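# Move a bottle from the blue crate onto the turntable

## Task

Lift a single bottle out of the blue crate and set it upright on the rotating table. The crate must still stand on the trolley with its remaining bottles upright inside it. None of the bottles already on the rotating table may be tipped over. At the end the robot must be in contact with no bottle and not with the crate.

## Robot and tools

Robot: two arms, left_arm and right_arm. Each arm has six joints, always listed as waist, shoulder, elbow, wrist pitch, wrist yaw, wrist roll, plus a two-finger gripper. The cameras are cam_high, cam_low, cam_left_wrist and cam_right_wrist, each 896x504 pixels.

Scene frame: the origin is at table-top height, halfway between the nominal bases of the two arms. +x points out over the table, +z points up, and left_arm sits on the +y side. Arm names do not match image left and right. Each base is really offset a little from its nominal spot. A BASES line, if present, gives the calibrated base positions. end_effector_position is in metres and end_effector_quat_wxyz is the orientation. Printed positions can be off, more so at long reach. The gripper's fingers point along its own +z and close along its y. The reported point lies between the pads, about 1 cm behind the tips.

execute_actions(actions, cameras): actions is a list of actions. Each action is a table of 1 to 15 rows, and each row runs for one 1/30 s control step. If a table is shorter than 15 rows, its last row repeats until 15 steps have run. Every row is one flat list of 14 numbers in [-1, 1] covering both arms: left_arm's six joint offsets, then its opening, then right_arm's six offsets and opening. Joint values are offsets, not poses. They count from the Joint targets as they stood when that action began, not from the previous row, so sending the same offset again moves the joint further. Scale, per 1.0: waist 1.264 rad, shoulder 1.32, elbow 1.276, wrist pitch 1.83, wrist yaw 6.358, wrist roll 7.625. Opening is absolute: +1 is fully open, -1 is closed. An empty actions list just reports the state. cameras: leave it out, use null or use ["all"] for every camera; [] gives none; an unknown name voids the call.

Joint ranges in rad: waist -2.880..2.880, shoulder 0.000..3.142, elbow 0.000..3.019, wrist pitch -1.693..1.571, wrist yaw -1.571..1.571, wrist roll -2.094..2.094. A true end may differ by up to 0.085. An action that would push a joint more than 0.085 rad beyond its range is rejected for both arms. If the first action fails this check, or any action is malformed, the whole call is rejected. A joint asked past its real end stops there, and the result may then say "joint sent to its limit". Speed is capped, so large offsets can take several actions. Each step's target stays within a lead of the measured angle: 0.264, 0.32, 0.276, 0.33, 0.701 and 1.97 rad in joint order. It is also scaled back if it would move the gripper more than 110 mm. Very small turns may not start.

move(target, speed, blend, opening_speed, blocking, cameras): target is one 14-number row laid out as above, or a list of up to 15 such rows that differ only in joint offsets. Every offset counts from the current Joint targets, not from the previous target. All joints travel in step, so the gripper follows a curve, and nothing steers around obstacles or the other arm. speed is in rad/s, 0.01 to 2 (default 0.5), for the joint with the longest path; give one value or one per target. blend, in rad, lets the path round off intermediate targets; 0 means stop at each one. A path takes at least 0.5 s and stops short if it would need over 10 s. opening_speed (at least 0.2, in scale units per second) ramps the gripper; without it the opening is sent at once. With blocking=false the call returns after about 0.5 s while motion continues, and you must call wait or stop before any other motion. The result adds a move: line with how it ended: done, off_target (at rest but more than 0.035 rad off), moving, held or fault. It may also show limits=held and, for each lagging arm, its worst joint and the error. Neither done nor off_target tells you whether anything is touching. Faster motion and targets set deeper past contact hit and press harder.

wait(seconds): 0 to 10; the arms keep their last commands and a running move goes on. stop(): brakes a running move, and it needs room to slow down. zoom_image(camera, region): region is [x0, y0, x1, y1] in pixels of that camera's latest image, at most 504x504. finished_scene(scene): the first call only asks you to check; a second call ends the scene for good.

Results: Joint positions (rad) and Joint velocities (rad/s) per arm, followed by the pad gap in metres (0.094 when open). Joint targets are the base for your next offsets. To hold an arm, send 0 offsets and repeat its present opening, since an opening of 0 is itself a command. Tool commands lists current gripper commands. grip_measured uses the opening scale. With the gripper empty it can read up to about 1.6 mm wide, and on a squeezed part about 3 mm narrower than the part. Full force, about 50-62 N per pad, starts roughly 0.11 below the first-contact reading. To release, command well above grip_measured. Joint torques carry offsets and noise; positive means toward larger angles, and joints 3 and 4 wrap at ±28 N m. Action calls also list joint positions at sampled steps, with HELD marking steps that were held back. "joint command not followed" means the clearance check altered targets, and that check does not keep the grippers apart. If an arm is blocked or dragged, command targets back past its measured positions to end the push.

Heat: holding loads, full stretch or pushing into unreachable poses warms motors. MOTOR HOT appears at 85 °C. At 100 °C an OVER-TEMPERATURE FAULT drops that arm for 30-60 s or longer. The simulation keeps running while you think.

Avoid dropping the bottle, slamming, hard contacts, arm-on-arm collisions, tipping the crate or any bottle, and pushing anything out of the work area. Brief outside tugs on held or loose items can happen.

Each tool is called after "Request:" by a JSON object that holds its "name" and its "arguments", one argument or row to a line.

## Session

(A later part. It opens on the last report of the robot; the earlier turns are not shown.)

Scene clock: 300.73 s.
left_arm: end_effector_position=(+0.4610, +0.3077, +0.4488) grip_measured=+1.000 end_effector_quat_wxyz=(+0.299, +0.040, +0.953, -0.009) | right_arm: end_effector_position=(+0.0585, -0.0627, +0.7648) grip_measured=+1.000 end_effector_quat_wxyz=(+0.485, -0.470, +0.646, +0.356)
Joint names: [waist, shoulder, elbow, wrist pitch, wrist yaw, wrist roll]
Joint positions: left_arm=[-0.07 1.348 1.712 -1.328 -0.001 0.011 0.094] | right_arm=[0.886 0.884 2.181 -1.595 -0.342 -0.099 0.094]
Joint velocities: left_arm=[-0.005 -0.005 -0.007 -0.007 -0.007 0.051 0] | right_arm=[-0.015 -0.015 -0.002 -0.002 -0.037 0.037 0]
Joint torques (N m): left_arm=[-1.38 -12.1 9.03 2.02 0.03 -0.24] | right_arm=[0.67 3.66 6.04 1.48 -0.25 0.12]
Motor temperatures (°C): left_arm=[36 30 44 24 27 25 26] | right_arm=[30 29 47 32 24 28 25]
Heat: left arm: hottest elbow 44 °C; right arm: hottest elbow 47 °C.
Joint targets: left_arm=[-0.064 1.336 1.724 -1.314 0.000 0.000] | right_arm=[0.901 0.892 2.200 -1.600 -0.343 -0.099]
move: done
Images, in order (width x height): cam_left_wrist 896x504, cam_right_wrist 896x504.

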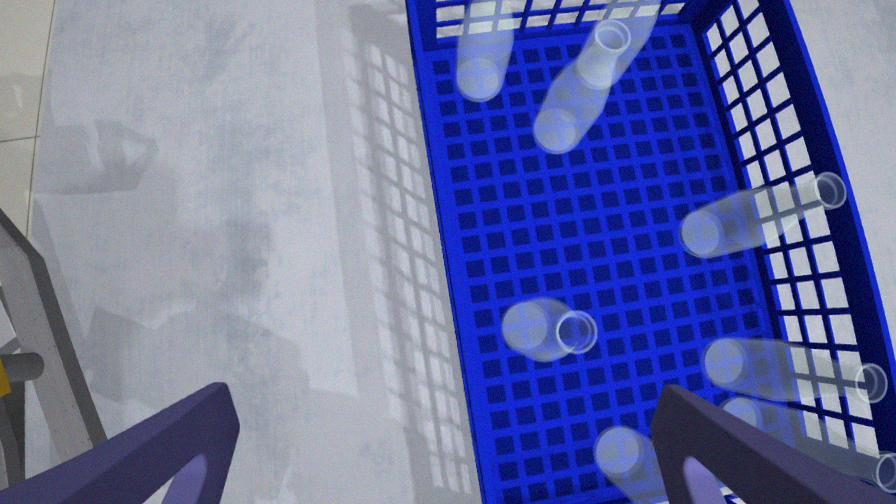

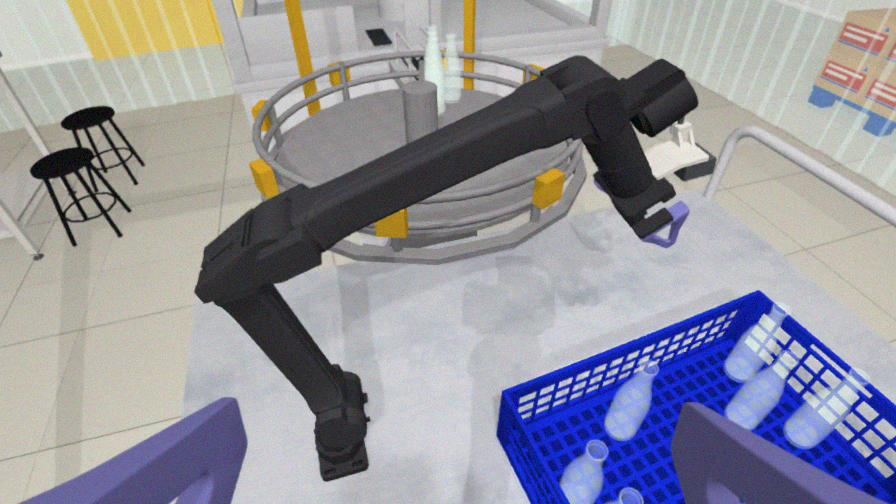

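Request:
{"name": "move", "arguments": {
  "target": [-0.1373, -0.0117, -0.3267, 0.2264, 0, 0, 1, 0, 0, 0, 0, 0, 0, 1],
  "speed": 0.7,
  "cameras": ["cam_left_wrist", "cam_right_wrist"]
}}

Scene clock: 345.53 s.
left_arm: end_effector_position=(+0.4693, +0.2208, +0.3028) grip_measured=+1.000 end_effector_quat_wxyz=(+0.305, +0.117, +0.944, -0.034) | right_arm: end_effector_position=(+0.0585, -0.0627, +0.7648) grip_measured=+1.000 end_effector_quat_wxyz=(+0.485, -0.470, +0.646, +0.356)
Joint names: [waist, shoulder, elbow, wrist pitch, wrist yaw, wrist roll]
Joint positions: left_arm=[-0.235 1.331 1.299 -0.914 -0.001 0.01 0.094] | right_arm=[0.886 0.884 2.181 -1.595 -0.342 -0.099 0.094]
Joint velocities: left_arm=[-0.015 0.005 0.007 0.007 0.007 -0.066 0] | right_arm=[-0.005 0.005 0.002 -0.022 -0.037 -0.081 0]
Joint torques (N m): left_arm=[-1.61 -11.34 9.37 1.96 0.05 -0.21] | right_arm=[0.62 3.66 6.02 1.47 -0.25 0.12]
Motor temperatures (°C): left_arm=[36 32 45 24 26 25 26] | right_arm=[30 29 43 32 24 28 25]
Heat: left arm: hottest elbow 45 °C; right arm: hottest elbow 43 °C.
Joint targets: left_arm=[-0.238 1.321 1.308 -0.899 0.000 0.000] | right_arm=[0.901 0.892 2.200 -1.600 -0.343 -0.099]
move: done
Images, in order (width x height): cam_left_wrist 896x504, cam_right_wrist 896x504.

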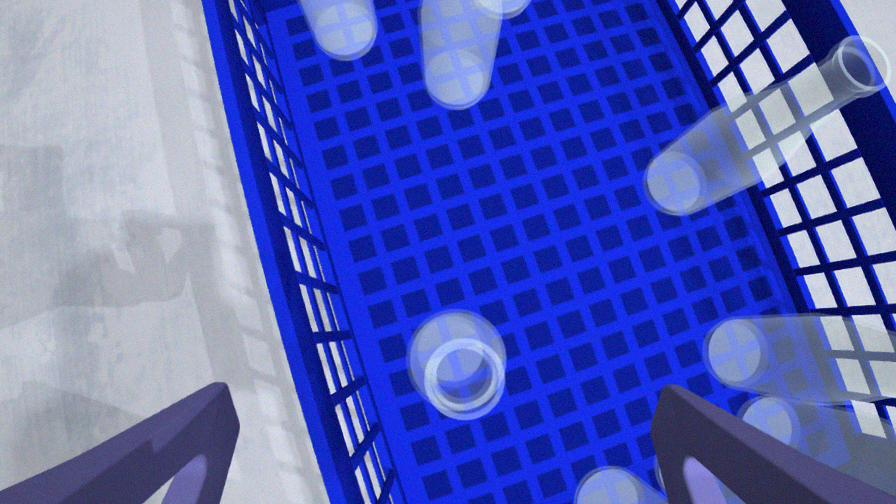

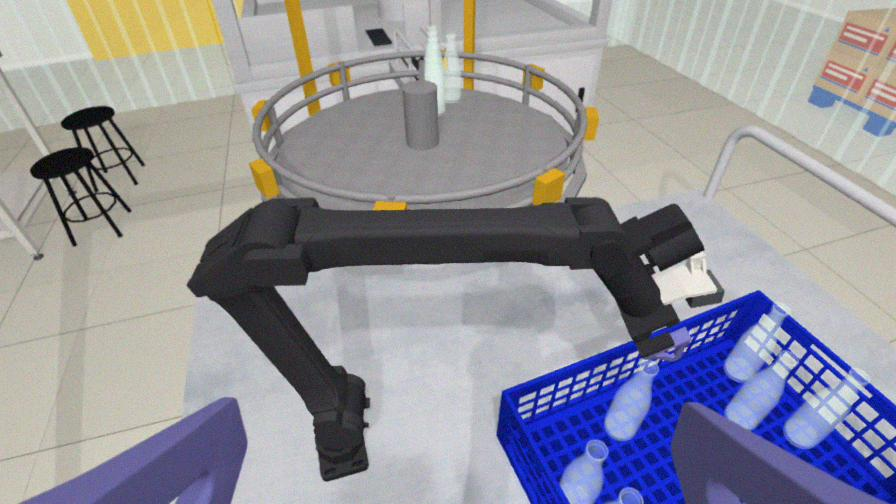

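Request:
{"name": "zoom_image", "arguments": {
  "camera": "cam_left_wrist",
  "region": [340, 270, 600, 450]
}}

Request:
{"name": "zoom_image", "arguments": {
  "camera": "cam_right_wrist",
  "region": [560, 260, 760, 460]
}}

Scaled by 1.938 from the camera's 896x504 image, which has a finer 1280x720 frame.

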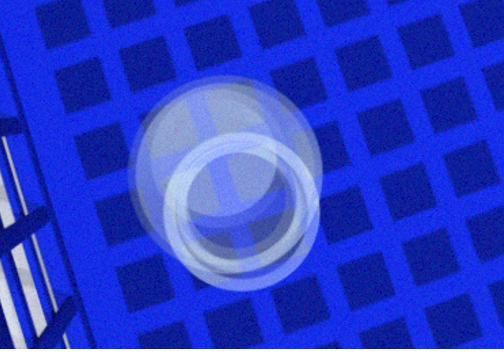

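Scaled by 2.520 from the camera's 896x504 image, which has a finer 1280x720 frame.

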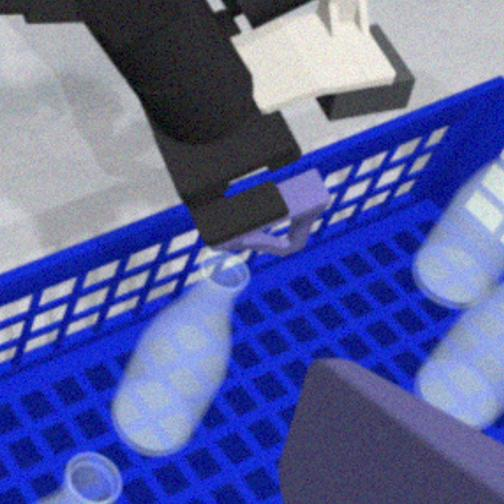

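Request:
{"name": "move", "arguments": {
  "target": [-0.012, 0.01455, -0.0942, 0.0740, 0, 0, 1, 0, 0, 0, 0, 0, 0, 1],
  "speed": 0.25,
  "cameras": ["cam_left_wrist", "cam_right_wrist"]
}}

Request:
{"name": "zoom_image", "arguments": {
  "camera": "cam_left_wrist",
  "region": [220, 270, 680, 504]
}}

Request:
{"name": "zoom_image", "arguments": {
  "camera": "cam_right_wrist",
  "region": [580, 300, 740, 460]
}}

Scene clock: 385.17 s.
left_arm: end_effector_position=(+0.4680, +0.2152, +0.2587) grip_measured=+1.000 end_effector_quat_wxyz=(+0.312, +0.122, +0.942, -0.037) | right_arm: end_effector_position=(+0.0585, -0.0627, +0.7648) grip_measured=+1.000 end_effector_quat_wxyz=(+0.485, -0.470, +0.646, +0.356)
Joint names: [waist, shoulder, elbow, wrist pitch, wrist yaw, wrist roll]
Joint positions: left_arm=[-0.246 1.335 1.181 -0.778 -0.001 0.01 0.094] | right_arm=[0.886 0.884 2.181 -1.595 -0.342 -0.099 0.094]
Joint velocities: left_arm=[-0.034 0.005 0.007 -0.012 0.007 0.007 0] | right_arm=[0.005 -0.005 -0.007 0.002 -0.022 -0.066 0]
Joint torques (N m): left_arm=[-2.32 -10.58 9.05 1.94 0.01 -0.19] | right_arm=[0.62 3.6 6.04 1.48 -0.25 0.12]
Motor temperatures (°C): left_arm=[36 32 46 24 26 25 25] | right_arm=[30 28 41 32 24 27 24]
Heat: left arm: hottest elbow 46 °C; right arm: hottest elbow 41 °C.
Joint targets: left_arm=[-0.252 1.340 1.187 -0.764 0.000 0.000] | right_arm=[0.901 0.892 2.200 -1.600 -0.343 -0.099]
move: done
Images, in order (width x height): cam_left_wrist 896x504, cam_right_wrist 896x504.

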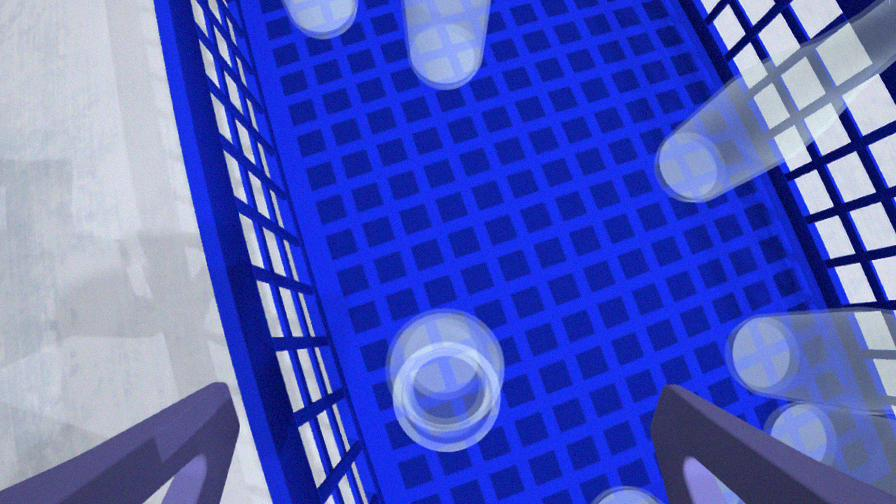

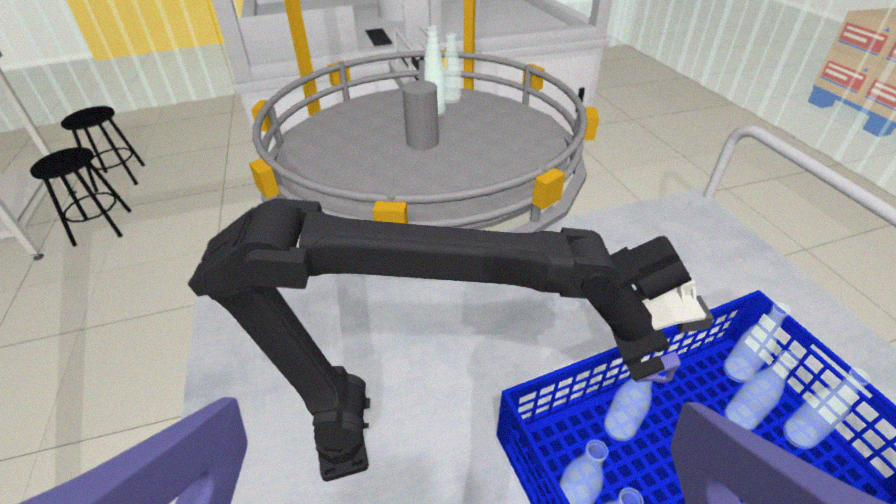

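Scaled by 1.096 from the camera's 896x504 image, which has a finer 1280x720 frame.

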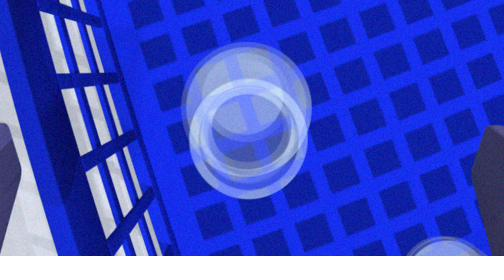

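Scaled by 3.150 from the camera's 896x504 image, which has a finer 1280x720 frame.

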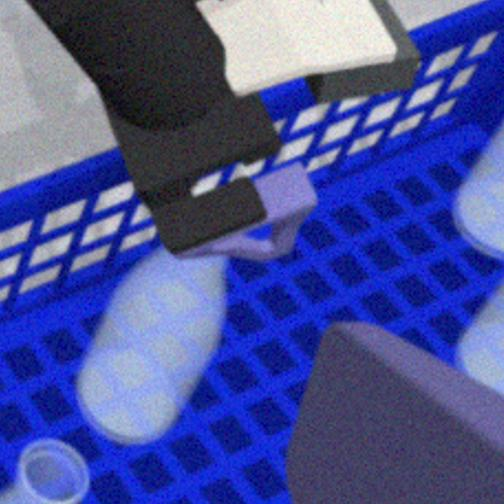

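Request:
{"name": "move", "arguments": {
  "target": [0, 0.0295, -0.0679, 0.0589, 0, 0, 1, 0, 0, 0, 0, 0, 0, 1],
  "speed": 0.15,
  "cameras": ["cam_left_wrist", "cam_right_wrist"]
}}

Request:
{"name": "zoom_image", "arguments": {
  "camera": "cam_right_wrist",
  "region": [580, 300, 740, 460]
}}

Scene clock: 403.57 s.
left_arm: end_effector_position=(+0.4691, +0.2149, +0.2099) grip_measured=+1.000 end_effector_quat_wxyz=(+0.303, +0.123, +0.944, -0.036) | right_arm: end_effector_position=(+0.0585, -0.0627, +0.7648) grip_measured=+1.000 end_effector_quat_wxyz=(+0.485, -0.470, +0.646, +0.356)
Joint names: [waist, shoulder, elbow, wrist pitch, wrist yaw, wrist roll]
Joint positions: left_arm=[-0.246 1.374 1.095 -0.671 -0.001 0.01 0.094] | right_arm=[0.886 0.884 2.181 -1.595 -0.342 -0.099 0.094]
Joint velocities: left_arm=[-0.015 0.005 -0.002 -0.012 0.007 0.007 0] | right_arm=[-0.005 -0.015 0.007 -0.002 0.007 -0.051 0]
Joint torques (N m): left_arm=[-1.96 -10.87 8.72 2.03 0.04 -0.2] | right_arm=[0.56 3.6 6.01 1.48 -0.25 0.12]
Motor temperatures (°C): left_arm=[36 32 47 24 26 25 25] | right_arm=[29 28 40 31 24 27 24]
Heat: left arm: hottest elbow 47 °C; right arm: hottest elbow 40 °C.
Joint targets: left_arm=[-0.252 1.379 1.101 -0.656 0.000 0.000] | right_arm=[0.901 0.892 2.200 -1.600 -0.343 -0.099]
move: done
Images, in order (width x height): cam_left_wrist 896x504, cam_right_wrist 896x504.

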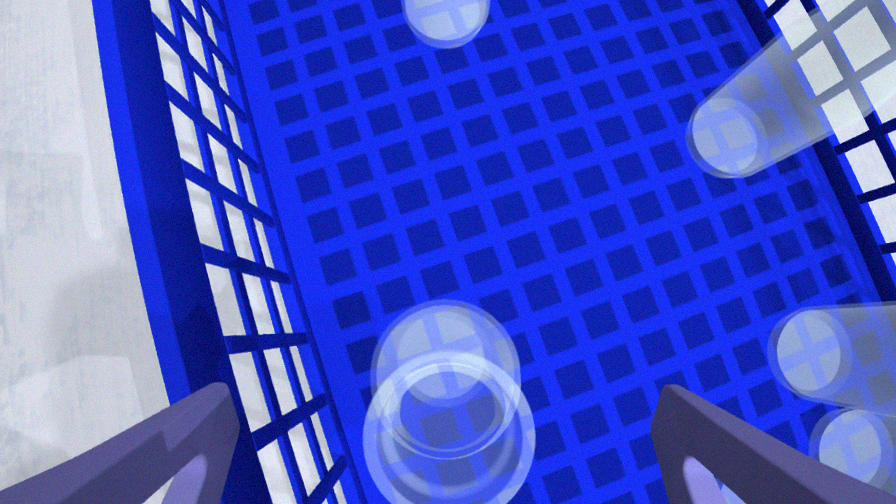

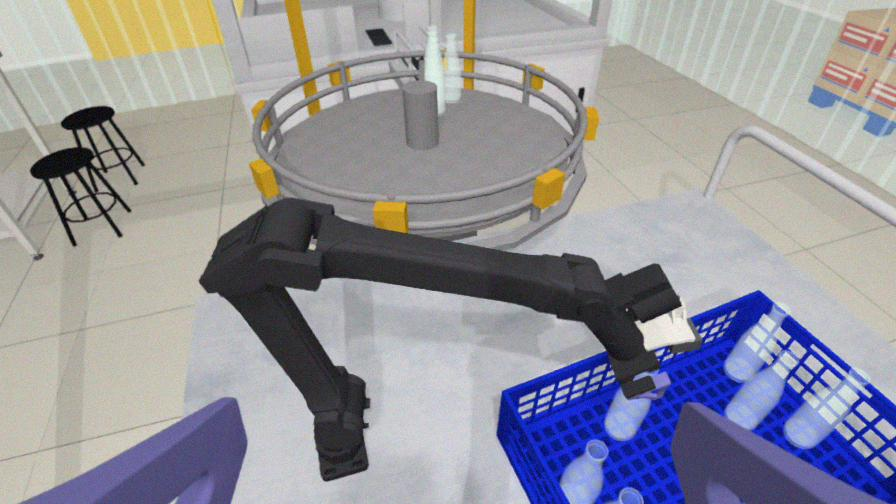

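Scaled by 3.150 from the camera's 896x504 image, which has a finer 1280x720 frame.

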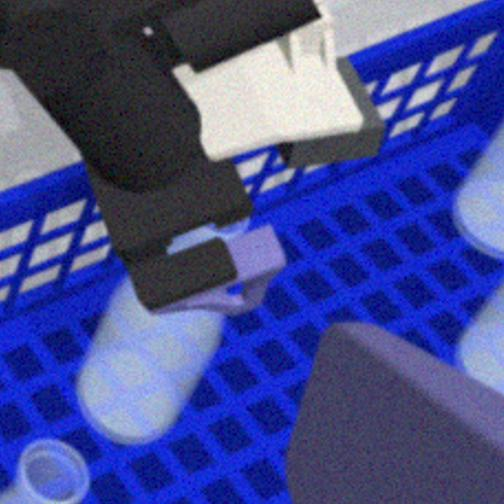

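I'll check the current state before closing the gripper on the bottle neck.

Request:
{"name": "execute_actions", "arguments": {
  "actions": [],
  "cameras": ["cam_left_wrist"]
}}

Scene clock: 428.17 s.
left_arm: end_effector_position=(+0.4692, +0.2149, +0.2099) grip_measured=+1.000 end_effector_quat_wxyz=(+0.304, +0.123, +0.944, -0.036) | right_arm: end_effector_position=(+0.0585, -0.0627, +0.7648) grip_measured=+1.000 end_effector_quat_wxyz=(+0.485, -0.470, +0.646, +0.356)
Joint names: [waist, shoulder, elbow, wrist pitch, wrist yaw, wrist roll]
Joint positions: left_arm=[-0.246 1.374 1.095 -0.67 -0.001 0.01 0.094] | right_arm=[0.886 0.884 2.181 -1.595 -0.342 -0.099 0.094]
Joint velocities: left_arm=[0.005 0.005 0.017 -0.002 -0.066 -0.051 0] | right_arm=[-0.005 -0.024 -0.002 0.007 0.007 -0.022 0]
Joint torques (N m): left_arm=[-2.37 -10.87 8.79 2.06 0.05 -0.2] | right_arm=[0.62 3.6 6.04 1.5 -0.25 0.13]
Motor temperatures (°C): left_arm=[36 31 47 24 26 25 25] | right_arm=[29 28 39 31 24 27 24]
Heat: left arm: hottest elbow 47 °C; right arm: hottest elbow 39 °C.
Joint targets: left_arm=[-0.252 1.379 1.101 -0.656 0.000 0.000] | right_arm=[0.901 0.892 2.200 -1.600 -0.343 -0.099]
Tool commands: left_gripper/opening=+1.0 right_gripper/opening=+1.0
Images, in order (width x height): cam_left_wrist 896x504.

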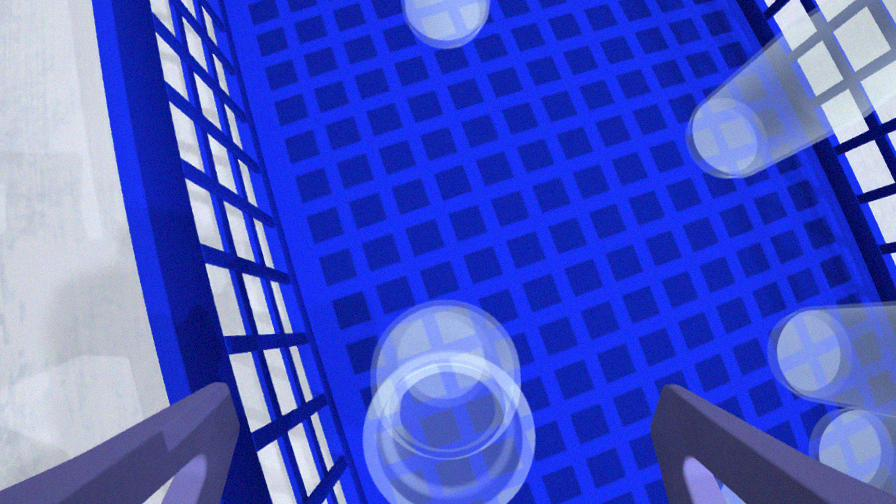

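Request:
{"name": "move", "arguments": {
  "target": [0,0,0,0,0,0,-0.25,0,0,0,0,0,0,1],
  "opening_speed": 0.8,
  "cameras": ["cam_left_wrist"]
}}

Scene clock: 436.50 s.
left_arm: end_effector_position=(+0.4692, +0.2149, +0.2099) grip_measured=-0.247 end_effector_quat_wxyz=(+0.304, +0.122, +0.944, -0.036) | right_arm: end_effector_position=(+0.0585, -0.0627, +0.7648) grip_measured=+1.000 end_effector_quat_wxyz=(+0.485, -0.470, +0.646, +0.356)
Joint names: [waist, shoulder, elbow, wrist pitch, wrist yaw, wrist roll]
Joint positions: left_arm=[-0.246 1.374 1.095 -0.67 -0.001 0.01 0.035] | right_arm=[0.886 0.884 2.181 -1.595 -0.342 -0.099 0.094]
Joint velocities: left_arm=[-0.015 -0.005 -0.012 -0.012 -0.007 0.007 0] | right_arm=[-0.005 -0.005 0.002 -0.017 0.051 -0.037 0]
Joint torques (N m): left_arm=[-2.2 -10.34 8.76 2.13 0.03 -0.25] | right_arm=[0.67 3.6 6.02 1.47 -0.24 0.12]
Motor temperatures (°C): left_arm=[36 31 47 24 26 25 25] | right_arm=[29 28 39 31 24 27 24]
Heat: left arm: hottest elbow 47 °C; right arm: hottest elbow 39 °C.
Joint targets: left_arm=[-0.252 1.379 1.101 -0.656 0.000 0.000] | right_arm=[0.901 0.892 2.200 -1.600 -0.343 -0.099]
move: done
Images, in order (width x height): cam_left_wrist 896x504.

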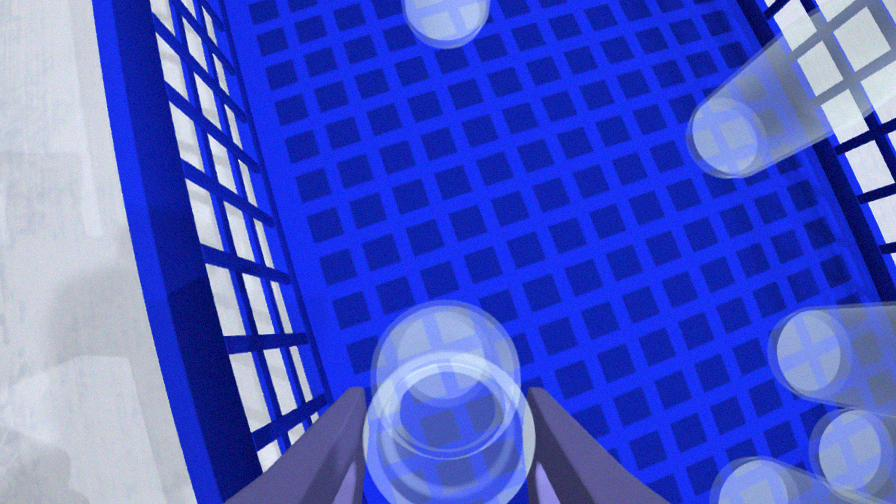

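Request:
{"name": "move", "arguments": {
  "target": [0,0,0,0,0,0,-0.4,0,0,0,0,0,0,1],
  "opening_speed": 0.2,
  "cameras": ["cam_left_wrist"]
}}

Request:
{"name": "zoom_image", "arguments": {
  "camera": "cam_left_wrist",
  "region": [250, 250, 650, 504]
}}

Scene clock: 449.77 s.
left_arm: end_effector_position=(+0.4691, +0.2145, +0.2099) grip_measured=-0.351 end_effector_quat_wxyz=(+0.304, +0.123, +0.944, -0.036) | right_arm: end_effector_position=(+0.0585, -0.0627, +0.7648) grip_measured=+1.000 end_effector_quat_wxyz=(+0.485, -0.470, +0.646, +0.356)
Joint names: [waist, shoulder, elbow, wrist pitch, wrist yaw, wrist roll]
Joint positions: left_arm=[-0.247 1.374 1.095 -0.67 -0.001 0.01 0.03] | right_arm=[0.886 0.884 2.181 -1.595 -0.342 -0.099 0.094]
Joint velocities: left_arm=[-0.005 -0.005 0.012 -0.012 -0.037 -0.022 -0.001] | right_arm=[0.005 0.005 -0.007 -0.022 -0.022 -0.007 0]
Joint torques (N m): left_arm=[-2.2 -10.93 8.81 1.98 0.06 -0.23] | right_arm=[0.67 3.55 6.02 1.47 -0.25 0.13]
Motor temperatures (°C): left_arm=[35 31 47 24 26 25 25] | right_arm=[29 28 39 31 24 27 24]
Heat: left arm: hottest elbow 47 °C; right arm: hottest elbow 39 °C.
Joint targets: left_arm=[-0.253 1.379 1.101 -0.656 0.000 0.000] | right_arm=[0.901 0.892 2.200 -1.600 -0.343 -0.099]
move: done
Images, in order (width x height): cam_left_wrist 896x504.

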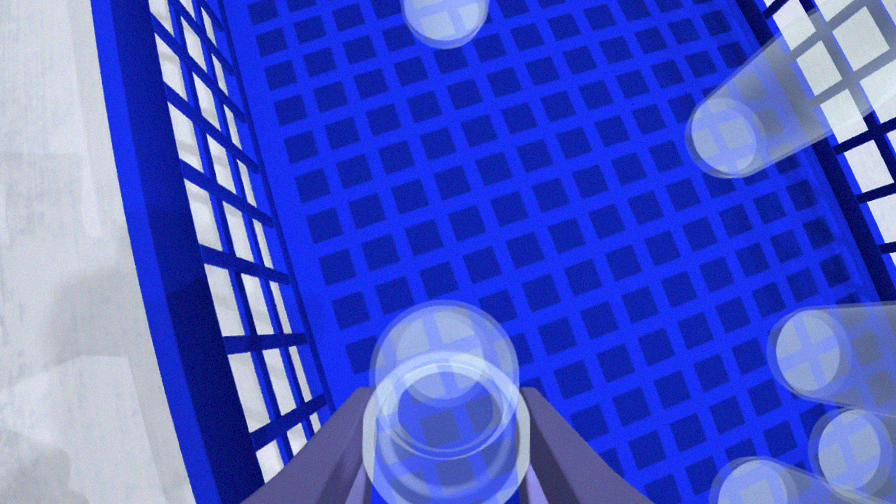

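Scaled by 1.260 from the camera's 896x504 image, which has a finer 1280x720 frame.

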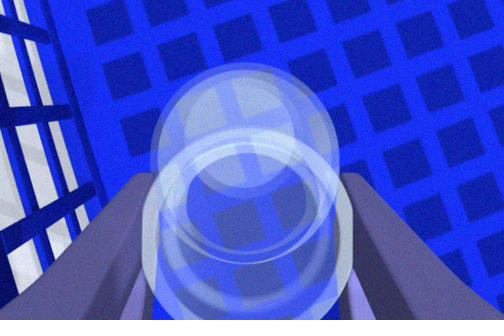

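Request:
{"name": "move", "arguments": {
  "target": [0,0,0,0,0,0,-0.48,0,0,0,0,0,0,1],
  "opening_speed": 0.2,
  "cameras": ["cam_left_wrist"]
}}

Scene clock: 457.27 s.
left_arm: end_effector_position=(+0.4691, +0.2145, +0.2099) grip_measured=-0.352 end_effector_quat_wxyz=(+0.304, +0.123, +0.944, -0.036) | right_arm: end_effector_position=(+0.0585, -0.0627, +0.7648) grip_measured=+1.000 end_effector_quat_wxyz=(+0.485, -0.470, +0.646, +0.356)
Joint names: [waist, shoulder, elbow, wrist pitch, wrist yaw, wrist roll]
Joint positions: left_arm=[-0.247 1.374 1.095 -0.67 -0.001 0.01 0.03] | right_arm=[0.886 0.884 2.181 -1.595 -0.342 -0.099 0.094]
Joint velocities: left_arm=[-0.015 -0.005 -0.007 -0.002 0.051 -0.022 0] | right_arm=[-0.015 -0.005 -0.002 -0.002 -0.051 0.007 0]
Joint torques (N m): left_arm=[-2.49 -10.99 8.77 2.1 0.08 -0.23] | right_arm=[0.67 3.6 6.01 1.48 -0.25 0.12]
Motor temperatures (°C): left_arm=[35 31 47 24 26 25 26] | right_arm=[29 28 39 31 24 27 24]
Heat: left arm: hottest elbow 47 °C; right arm: hottest elbow 39 °C.
Joint targets: left_arm=[-0.253 1.379 1.101 -0.656 0.000 0.000] | right_arm=[0.901 0.892 2.200 -1.600 -0.343 -0.099]
move: done
Images, in order (width x height): cam_left_wrist 896x504.

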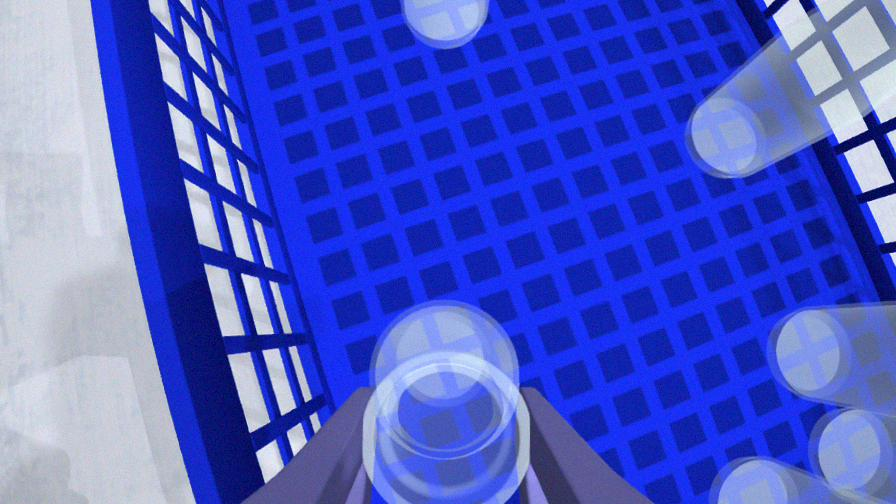

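Request:
{"name": "move", "arguments": {
  "target": [0,-0.0294,0.1589,-0.1320,0,0,-0.48,0,0,0,0,0,0,1],
  "speed": 0.2
}}

Scene clock: 498.20 s.
left_arm: end_effector_position=(+0.4606, +0.2167, +0.2510) grip_measured=-0.352 end_effector_quat_wxyz=(+0.262, +0.124, +0.956, -0.031) | right_arm: end_effector_position=(+0.0585, -0.0627, +0.7648) grip_measured=+1.000 end_effector_quat_wxyz=(+0.485, -0.470, +0.646, +0.356)
Joint names: [waist, shoulder, elbow, wrist pitch, wrist yaw, wrist roll]
Joint positions: left_arm=[-0.247 1.368 1.23 -0.898 -0.001 0.01 0.03] | right_arm=[0.886 0.884 2.181 -1.595 -0.342 -0.099 0.094]
Joint velocities: left_arm=[-0.005 -0.005 0.007 -0.002 -0.037 -0.022 -0.001] | right_arm=[-0.015 -0.005 -0.002 -0.012 0.066 -0.007 0]
Joint torques (N m): left_arm=[-2.37 -13.57 13.67 1.18 0.05 -0.22] | right_arm=[0.67 3.6 6.04 1.48 -0.24 0.12]
Motor temperatures (°C): left_arm=[35 31 47 24 26 25 27] | right_arm=[29 28 39 31 24 27 24]
Heat: left arm: hottest elbow 47 °C; right arm: hottest elbow 39 °C.
Joint targets: left_arm=[-0.253 1.340 1.303 -0.898 0.000 0.000] | right_arm=[0.901 0.892 2.200 -1.600 -0.343 -0.099]
move: off_target (left_arm); left_arm: the elbow is farthest, 0.073 rad from its target

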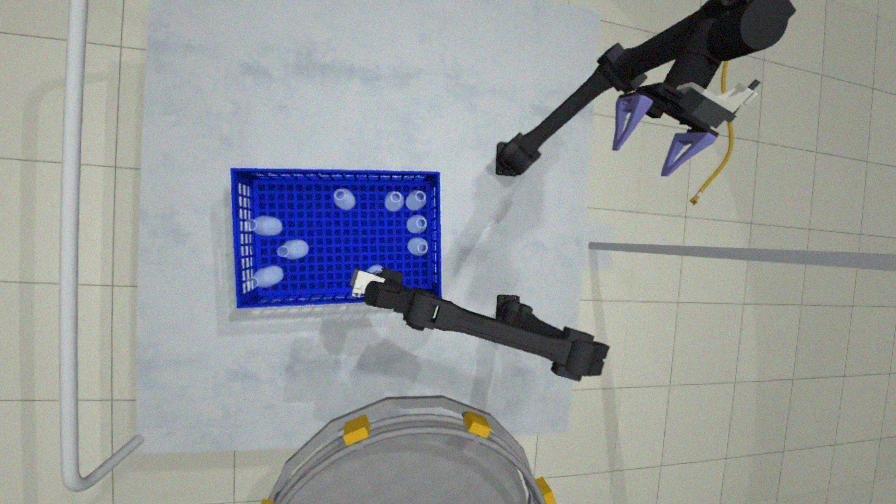

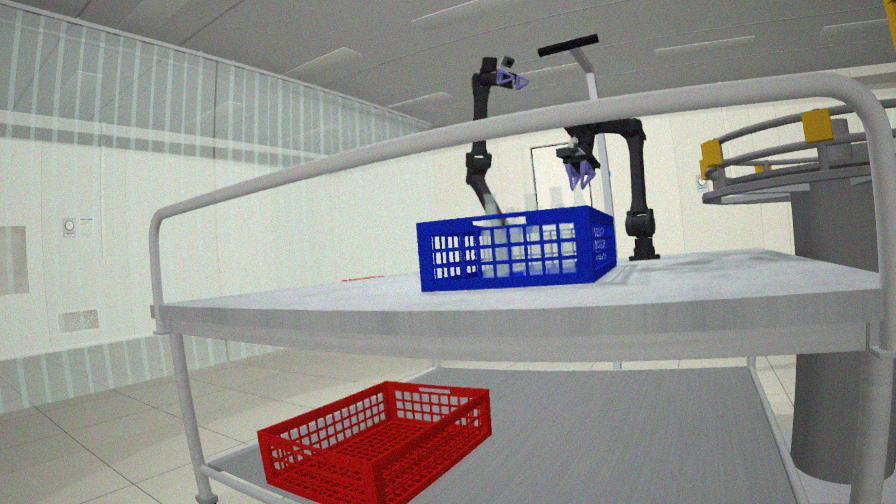

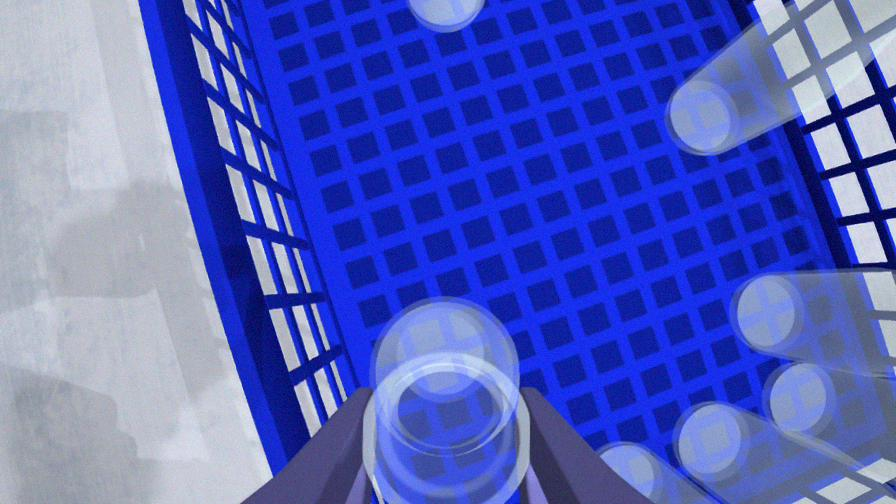

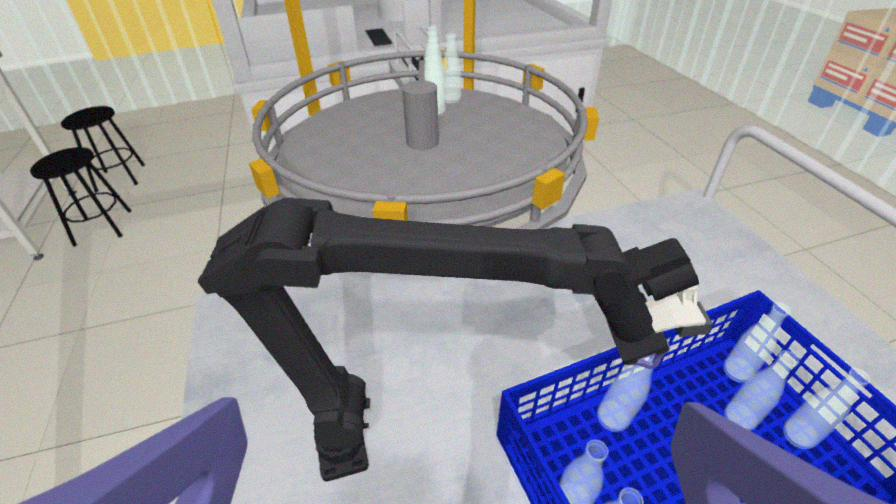

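Request:
{"name": "move", "arguments": {
  "target": [
    [0,-0.0045,0.2790,-0.1508,0,0,-0.48,0,0,0,0,0,0,1],
    [0,0.0409,0.5478,-0.3055,0,0,-0.48,0,0,0,0,0,0,1],
    [0,0.0038,0.6795,-0.3148,0,0,-0.48,0,0,0,0,0,0,1]
  ],
  "speed": 0.35,
  "blend": 0.08
}}

Scene clock: 522.07 s.
left_arm: end_effector_position=(+0.4166, +0.2279, +0.6143) grip_measured=-0.353 end_effector_quat_wxyz=(+0.408, +0.117, +0.904, -0.049) | right_arm: end_effector_position=(+0.0585, -0.0627, +0.7648) grip_measured=+1.000 end_effector_quat_wxyz=(+0.485, -0.470, +0.646, +0.356)
Joint names: [waist, shoulder, elbow, wrist pitch, wrist yaw, wrist roll]
Joint positions: left_arm=[-0.247 1.358 2.114 -1.479 -0.001 0.01 0.03] | right_arm=[0.886 0.884 2.181 -1.595 -0.342 -0.099 0.094]
Joint velocities: left_arm=[-0.024 0.005 0.002 -0.002 0.051 0.007 0.001] | right_arm=[-0.015 -0.005 0.002 -0.002 -0.037 -0.022 0]
Joint torques (N m): left_arm=[-2.43 -10.17 10.99 1.87 0.03 -0.22] | right_arm=[0.62 3.6 6.04 1.47 -0.25 0.12]
Motor temperatures (°C): left_arm=[35 31 50 24 26 25 28] | right_arm=[29 28 39 30 24 27 24]
Heat: left arm: hottest elbow 50 °C; right arm: hottest elbow 39 °C.
Joint targets: left_arm=[-0.253 1.345 2.170 -1.474 0.000 0.000] | right_arm=[0.901 0.892 2.200 -1.600 -0.343 -0.099]
move: off_target (left_arm); left_arm: the elbow is farthest, 0.056 rad from its target

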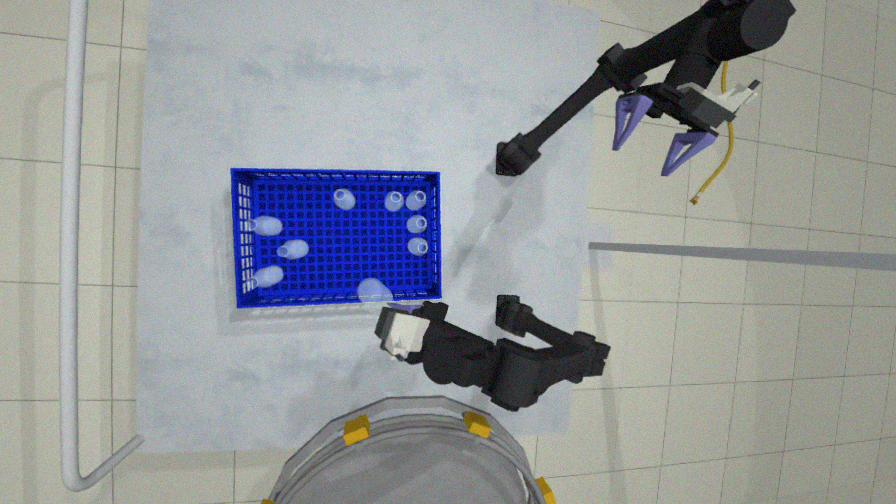

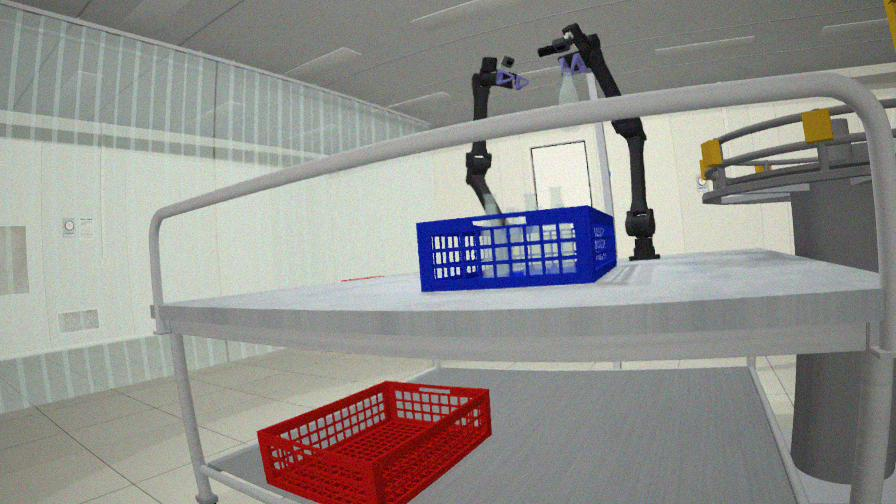

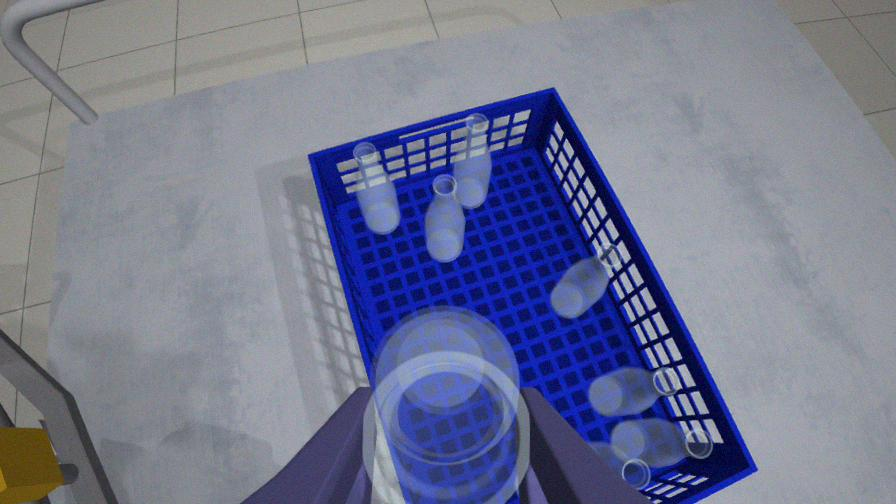

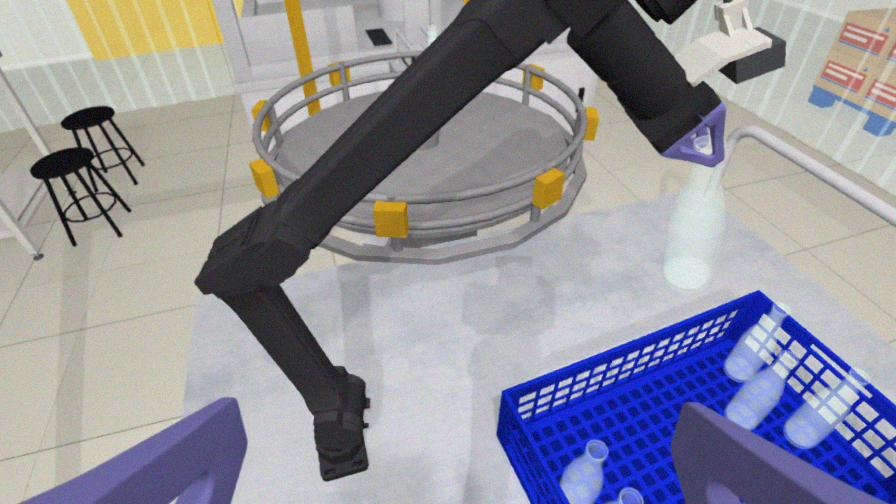

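Request:
{"name": "move", "arguments": {
  "target": [0.57,0,0,0,0,0,-0.48,0,0,0,0,0,0,1],
  "speed": 0.5,
  "cameras": ["cam_high", "cam_left_wrist", "cam_right_wrist"]
}}

Scene clock: 530.47 s.
left_arm: end_effector_position=(+0.3814, +0.5549, +0.6143) grip_measured=-0.352 end_effector_quat_wxyz=(+0.400, -0.206, +0.888, +0.097) | right_arm: end_effector_position=(+0.0585, -0.0627, +0.7648) grip_measured=+1.000 end_effector_quat_wxyz=(+0.485, -0.470, +0.646, +0.356)
Joint names: [waist, shoulder, elbow, wrist pitch, wrist yaw, wrist roll]
Joint positions: left_arm=[0.468 1.358 2.114 -1.479 0 0.009 0.03] | right_arm=[0.886 0.884 2.181 -1.595 -0.342 -0.099 0.094]
Joint velocities: left_arm=[0.015 -0.005 0.007 0.002 -0.007 -0.037 -0.001] | right_arm=[-0.015 0.005 -0.017 -0.017 0.022 -0.066 0]
Joint torques (N m): left_arm=[-1.85 -9.82 10.92 1.95 0 -0.22] | right_arm=[0.67 3.66 6.04 1.47 -0.24 0.12]
Motor temperatures (°C): left_arm=[35 32 53 24 25 25 28] | right_arm=[29 28 39 30 24 27 24]
Heat: left arm: hottest elbow 53 °C; right arm: hottest elbow 39 °C.
Joint targets: left_arm=[0.468 1.345 2.170 -1.474 0.000 0.000] | right_arm=[0.901 0.892 2.200 -1.600 -0.343 -0.099]
move: off_target (left_arm); left_arm: the elbow is farthest, 0.056 rad from its target
Images, in order (width x height): cam_high 896x504, cam_left_wrist 896x504, cam_right_wrist 896x504.

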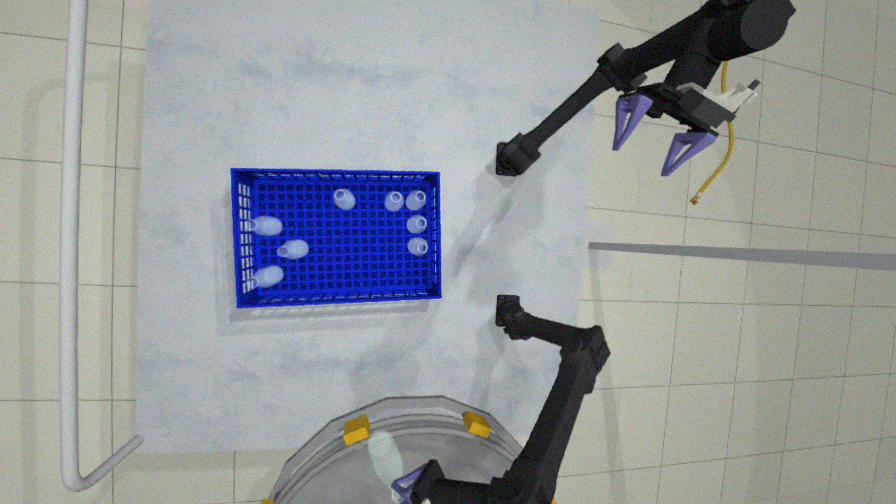

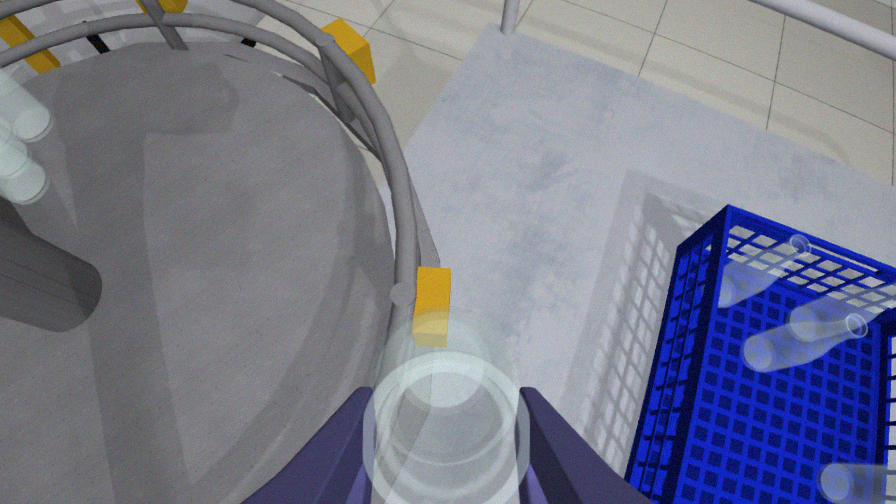

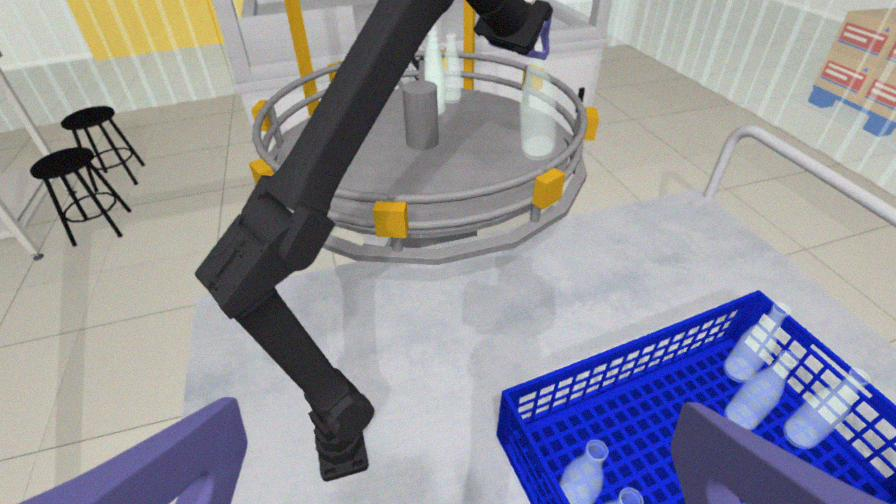

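Request:
{"name": "zoom_image", "arguments": {
  "camera": "cam_left_wrist",
  "region": [300, 0, 600, 360]
}}

Request:
{"name": "move", "arguments": {
  "target": [0.15,0,0,0,0,0,-0.48,0,0,0,0,0,0,1],
  "speed": 0.4,
  "cameras": ["cam_left_wrist", "cam_right_wrist"]
}}

Scaled by 1.400 from the camera's 896x504 image, which has a finer 1280x720 frame.

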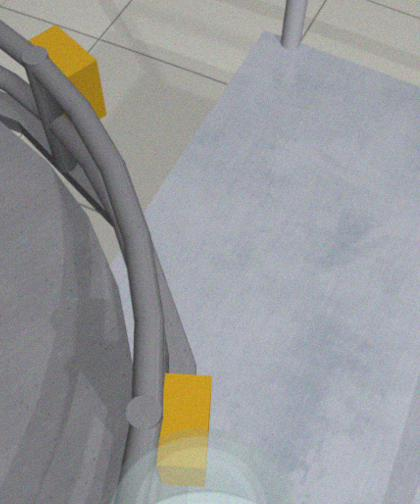

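Scene clock: 561.73 s.
left_arm: end_effector_position=(+0.3343, +0.6303, +0.6143) grip_measured=-0.353 end_effector_quat_wxyz=(+0.389, -0.289, +0.864, +0.134) | right_arm: end_effector_position=(+0.0585, -0.0627, +0.7648) grip_measured=+1.000 end_effector_quat_wxyz=(+0.485, -0.470, +0.646, +0.356)
Joint names: [waist, shoulder, elbow, wrist pitch, wrist yaw, wrist roll]
Joint positions: left_arm=[0.657 1.358 2.114 -1.479 0 0.008 0.03] | right_arm=[0.886 0.884 2.181 -1.595 -0.342 -0.099 0.094]
Joint velocities: left_arm=[-0.015 0.005 0.002 -0.007 -0.007 -0.051 0] | right_arm=[-0.005 -0.005 -0.012 -0.007 -0.066 -0.007 0]
Joint torques (N m): left_arm=[-2.02 -9.41 10.85 1.91 0.01 -0.16] | right_arm=[0.67 3.6 6.02 1.47 -0.24 0.12]
Motor temperatures (°C): left_arm=[35 32 57 24 25 25 28] | right_arm=[28 28 38 30 24 27 23]
Heat: left arm: hottest elbow 57 °C; right arm: hottest elbow 38 °C.
Joint targets: left_arm=[0.657 1.345 2.170 -1.474 0.000 0.000] | right_arm=[0.901 0.892 2.200 -1.600 -0.343 -0.099]
move: off_target (left_arm); left_arm: the elbow is farthest, 0.056 rad from its target
Images, in order (width x height): cam_left_wrist 896x504, cam_right_wrist 896x504.

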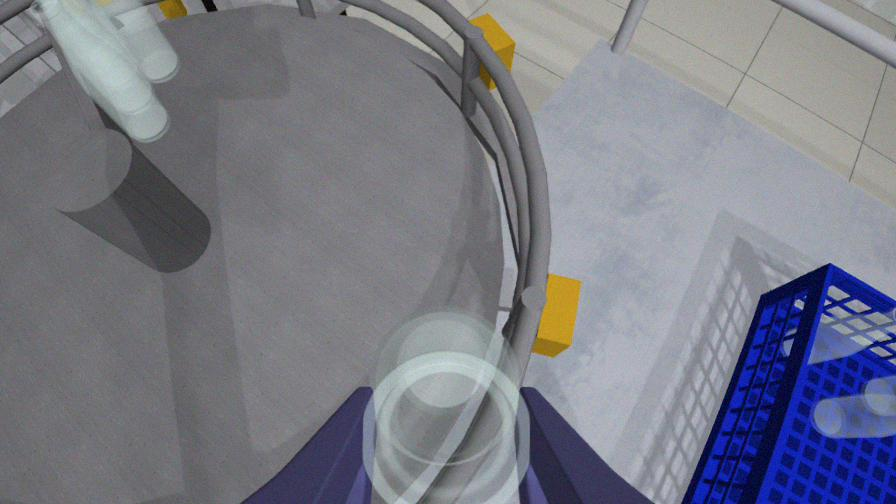

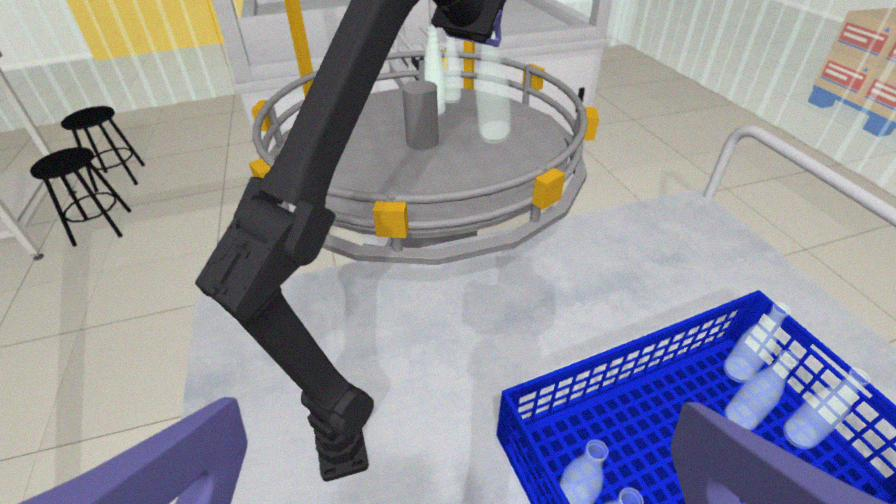

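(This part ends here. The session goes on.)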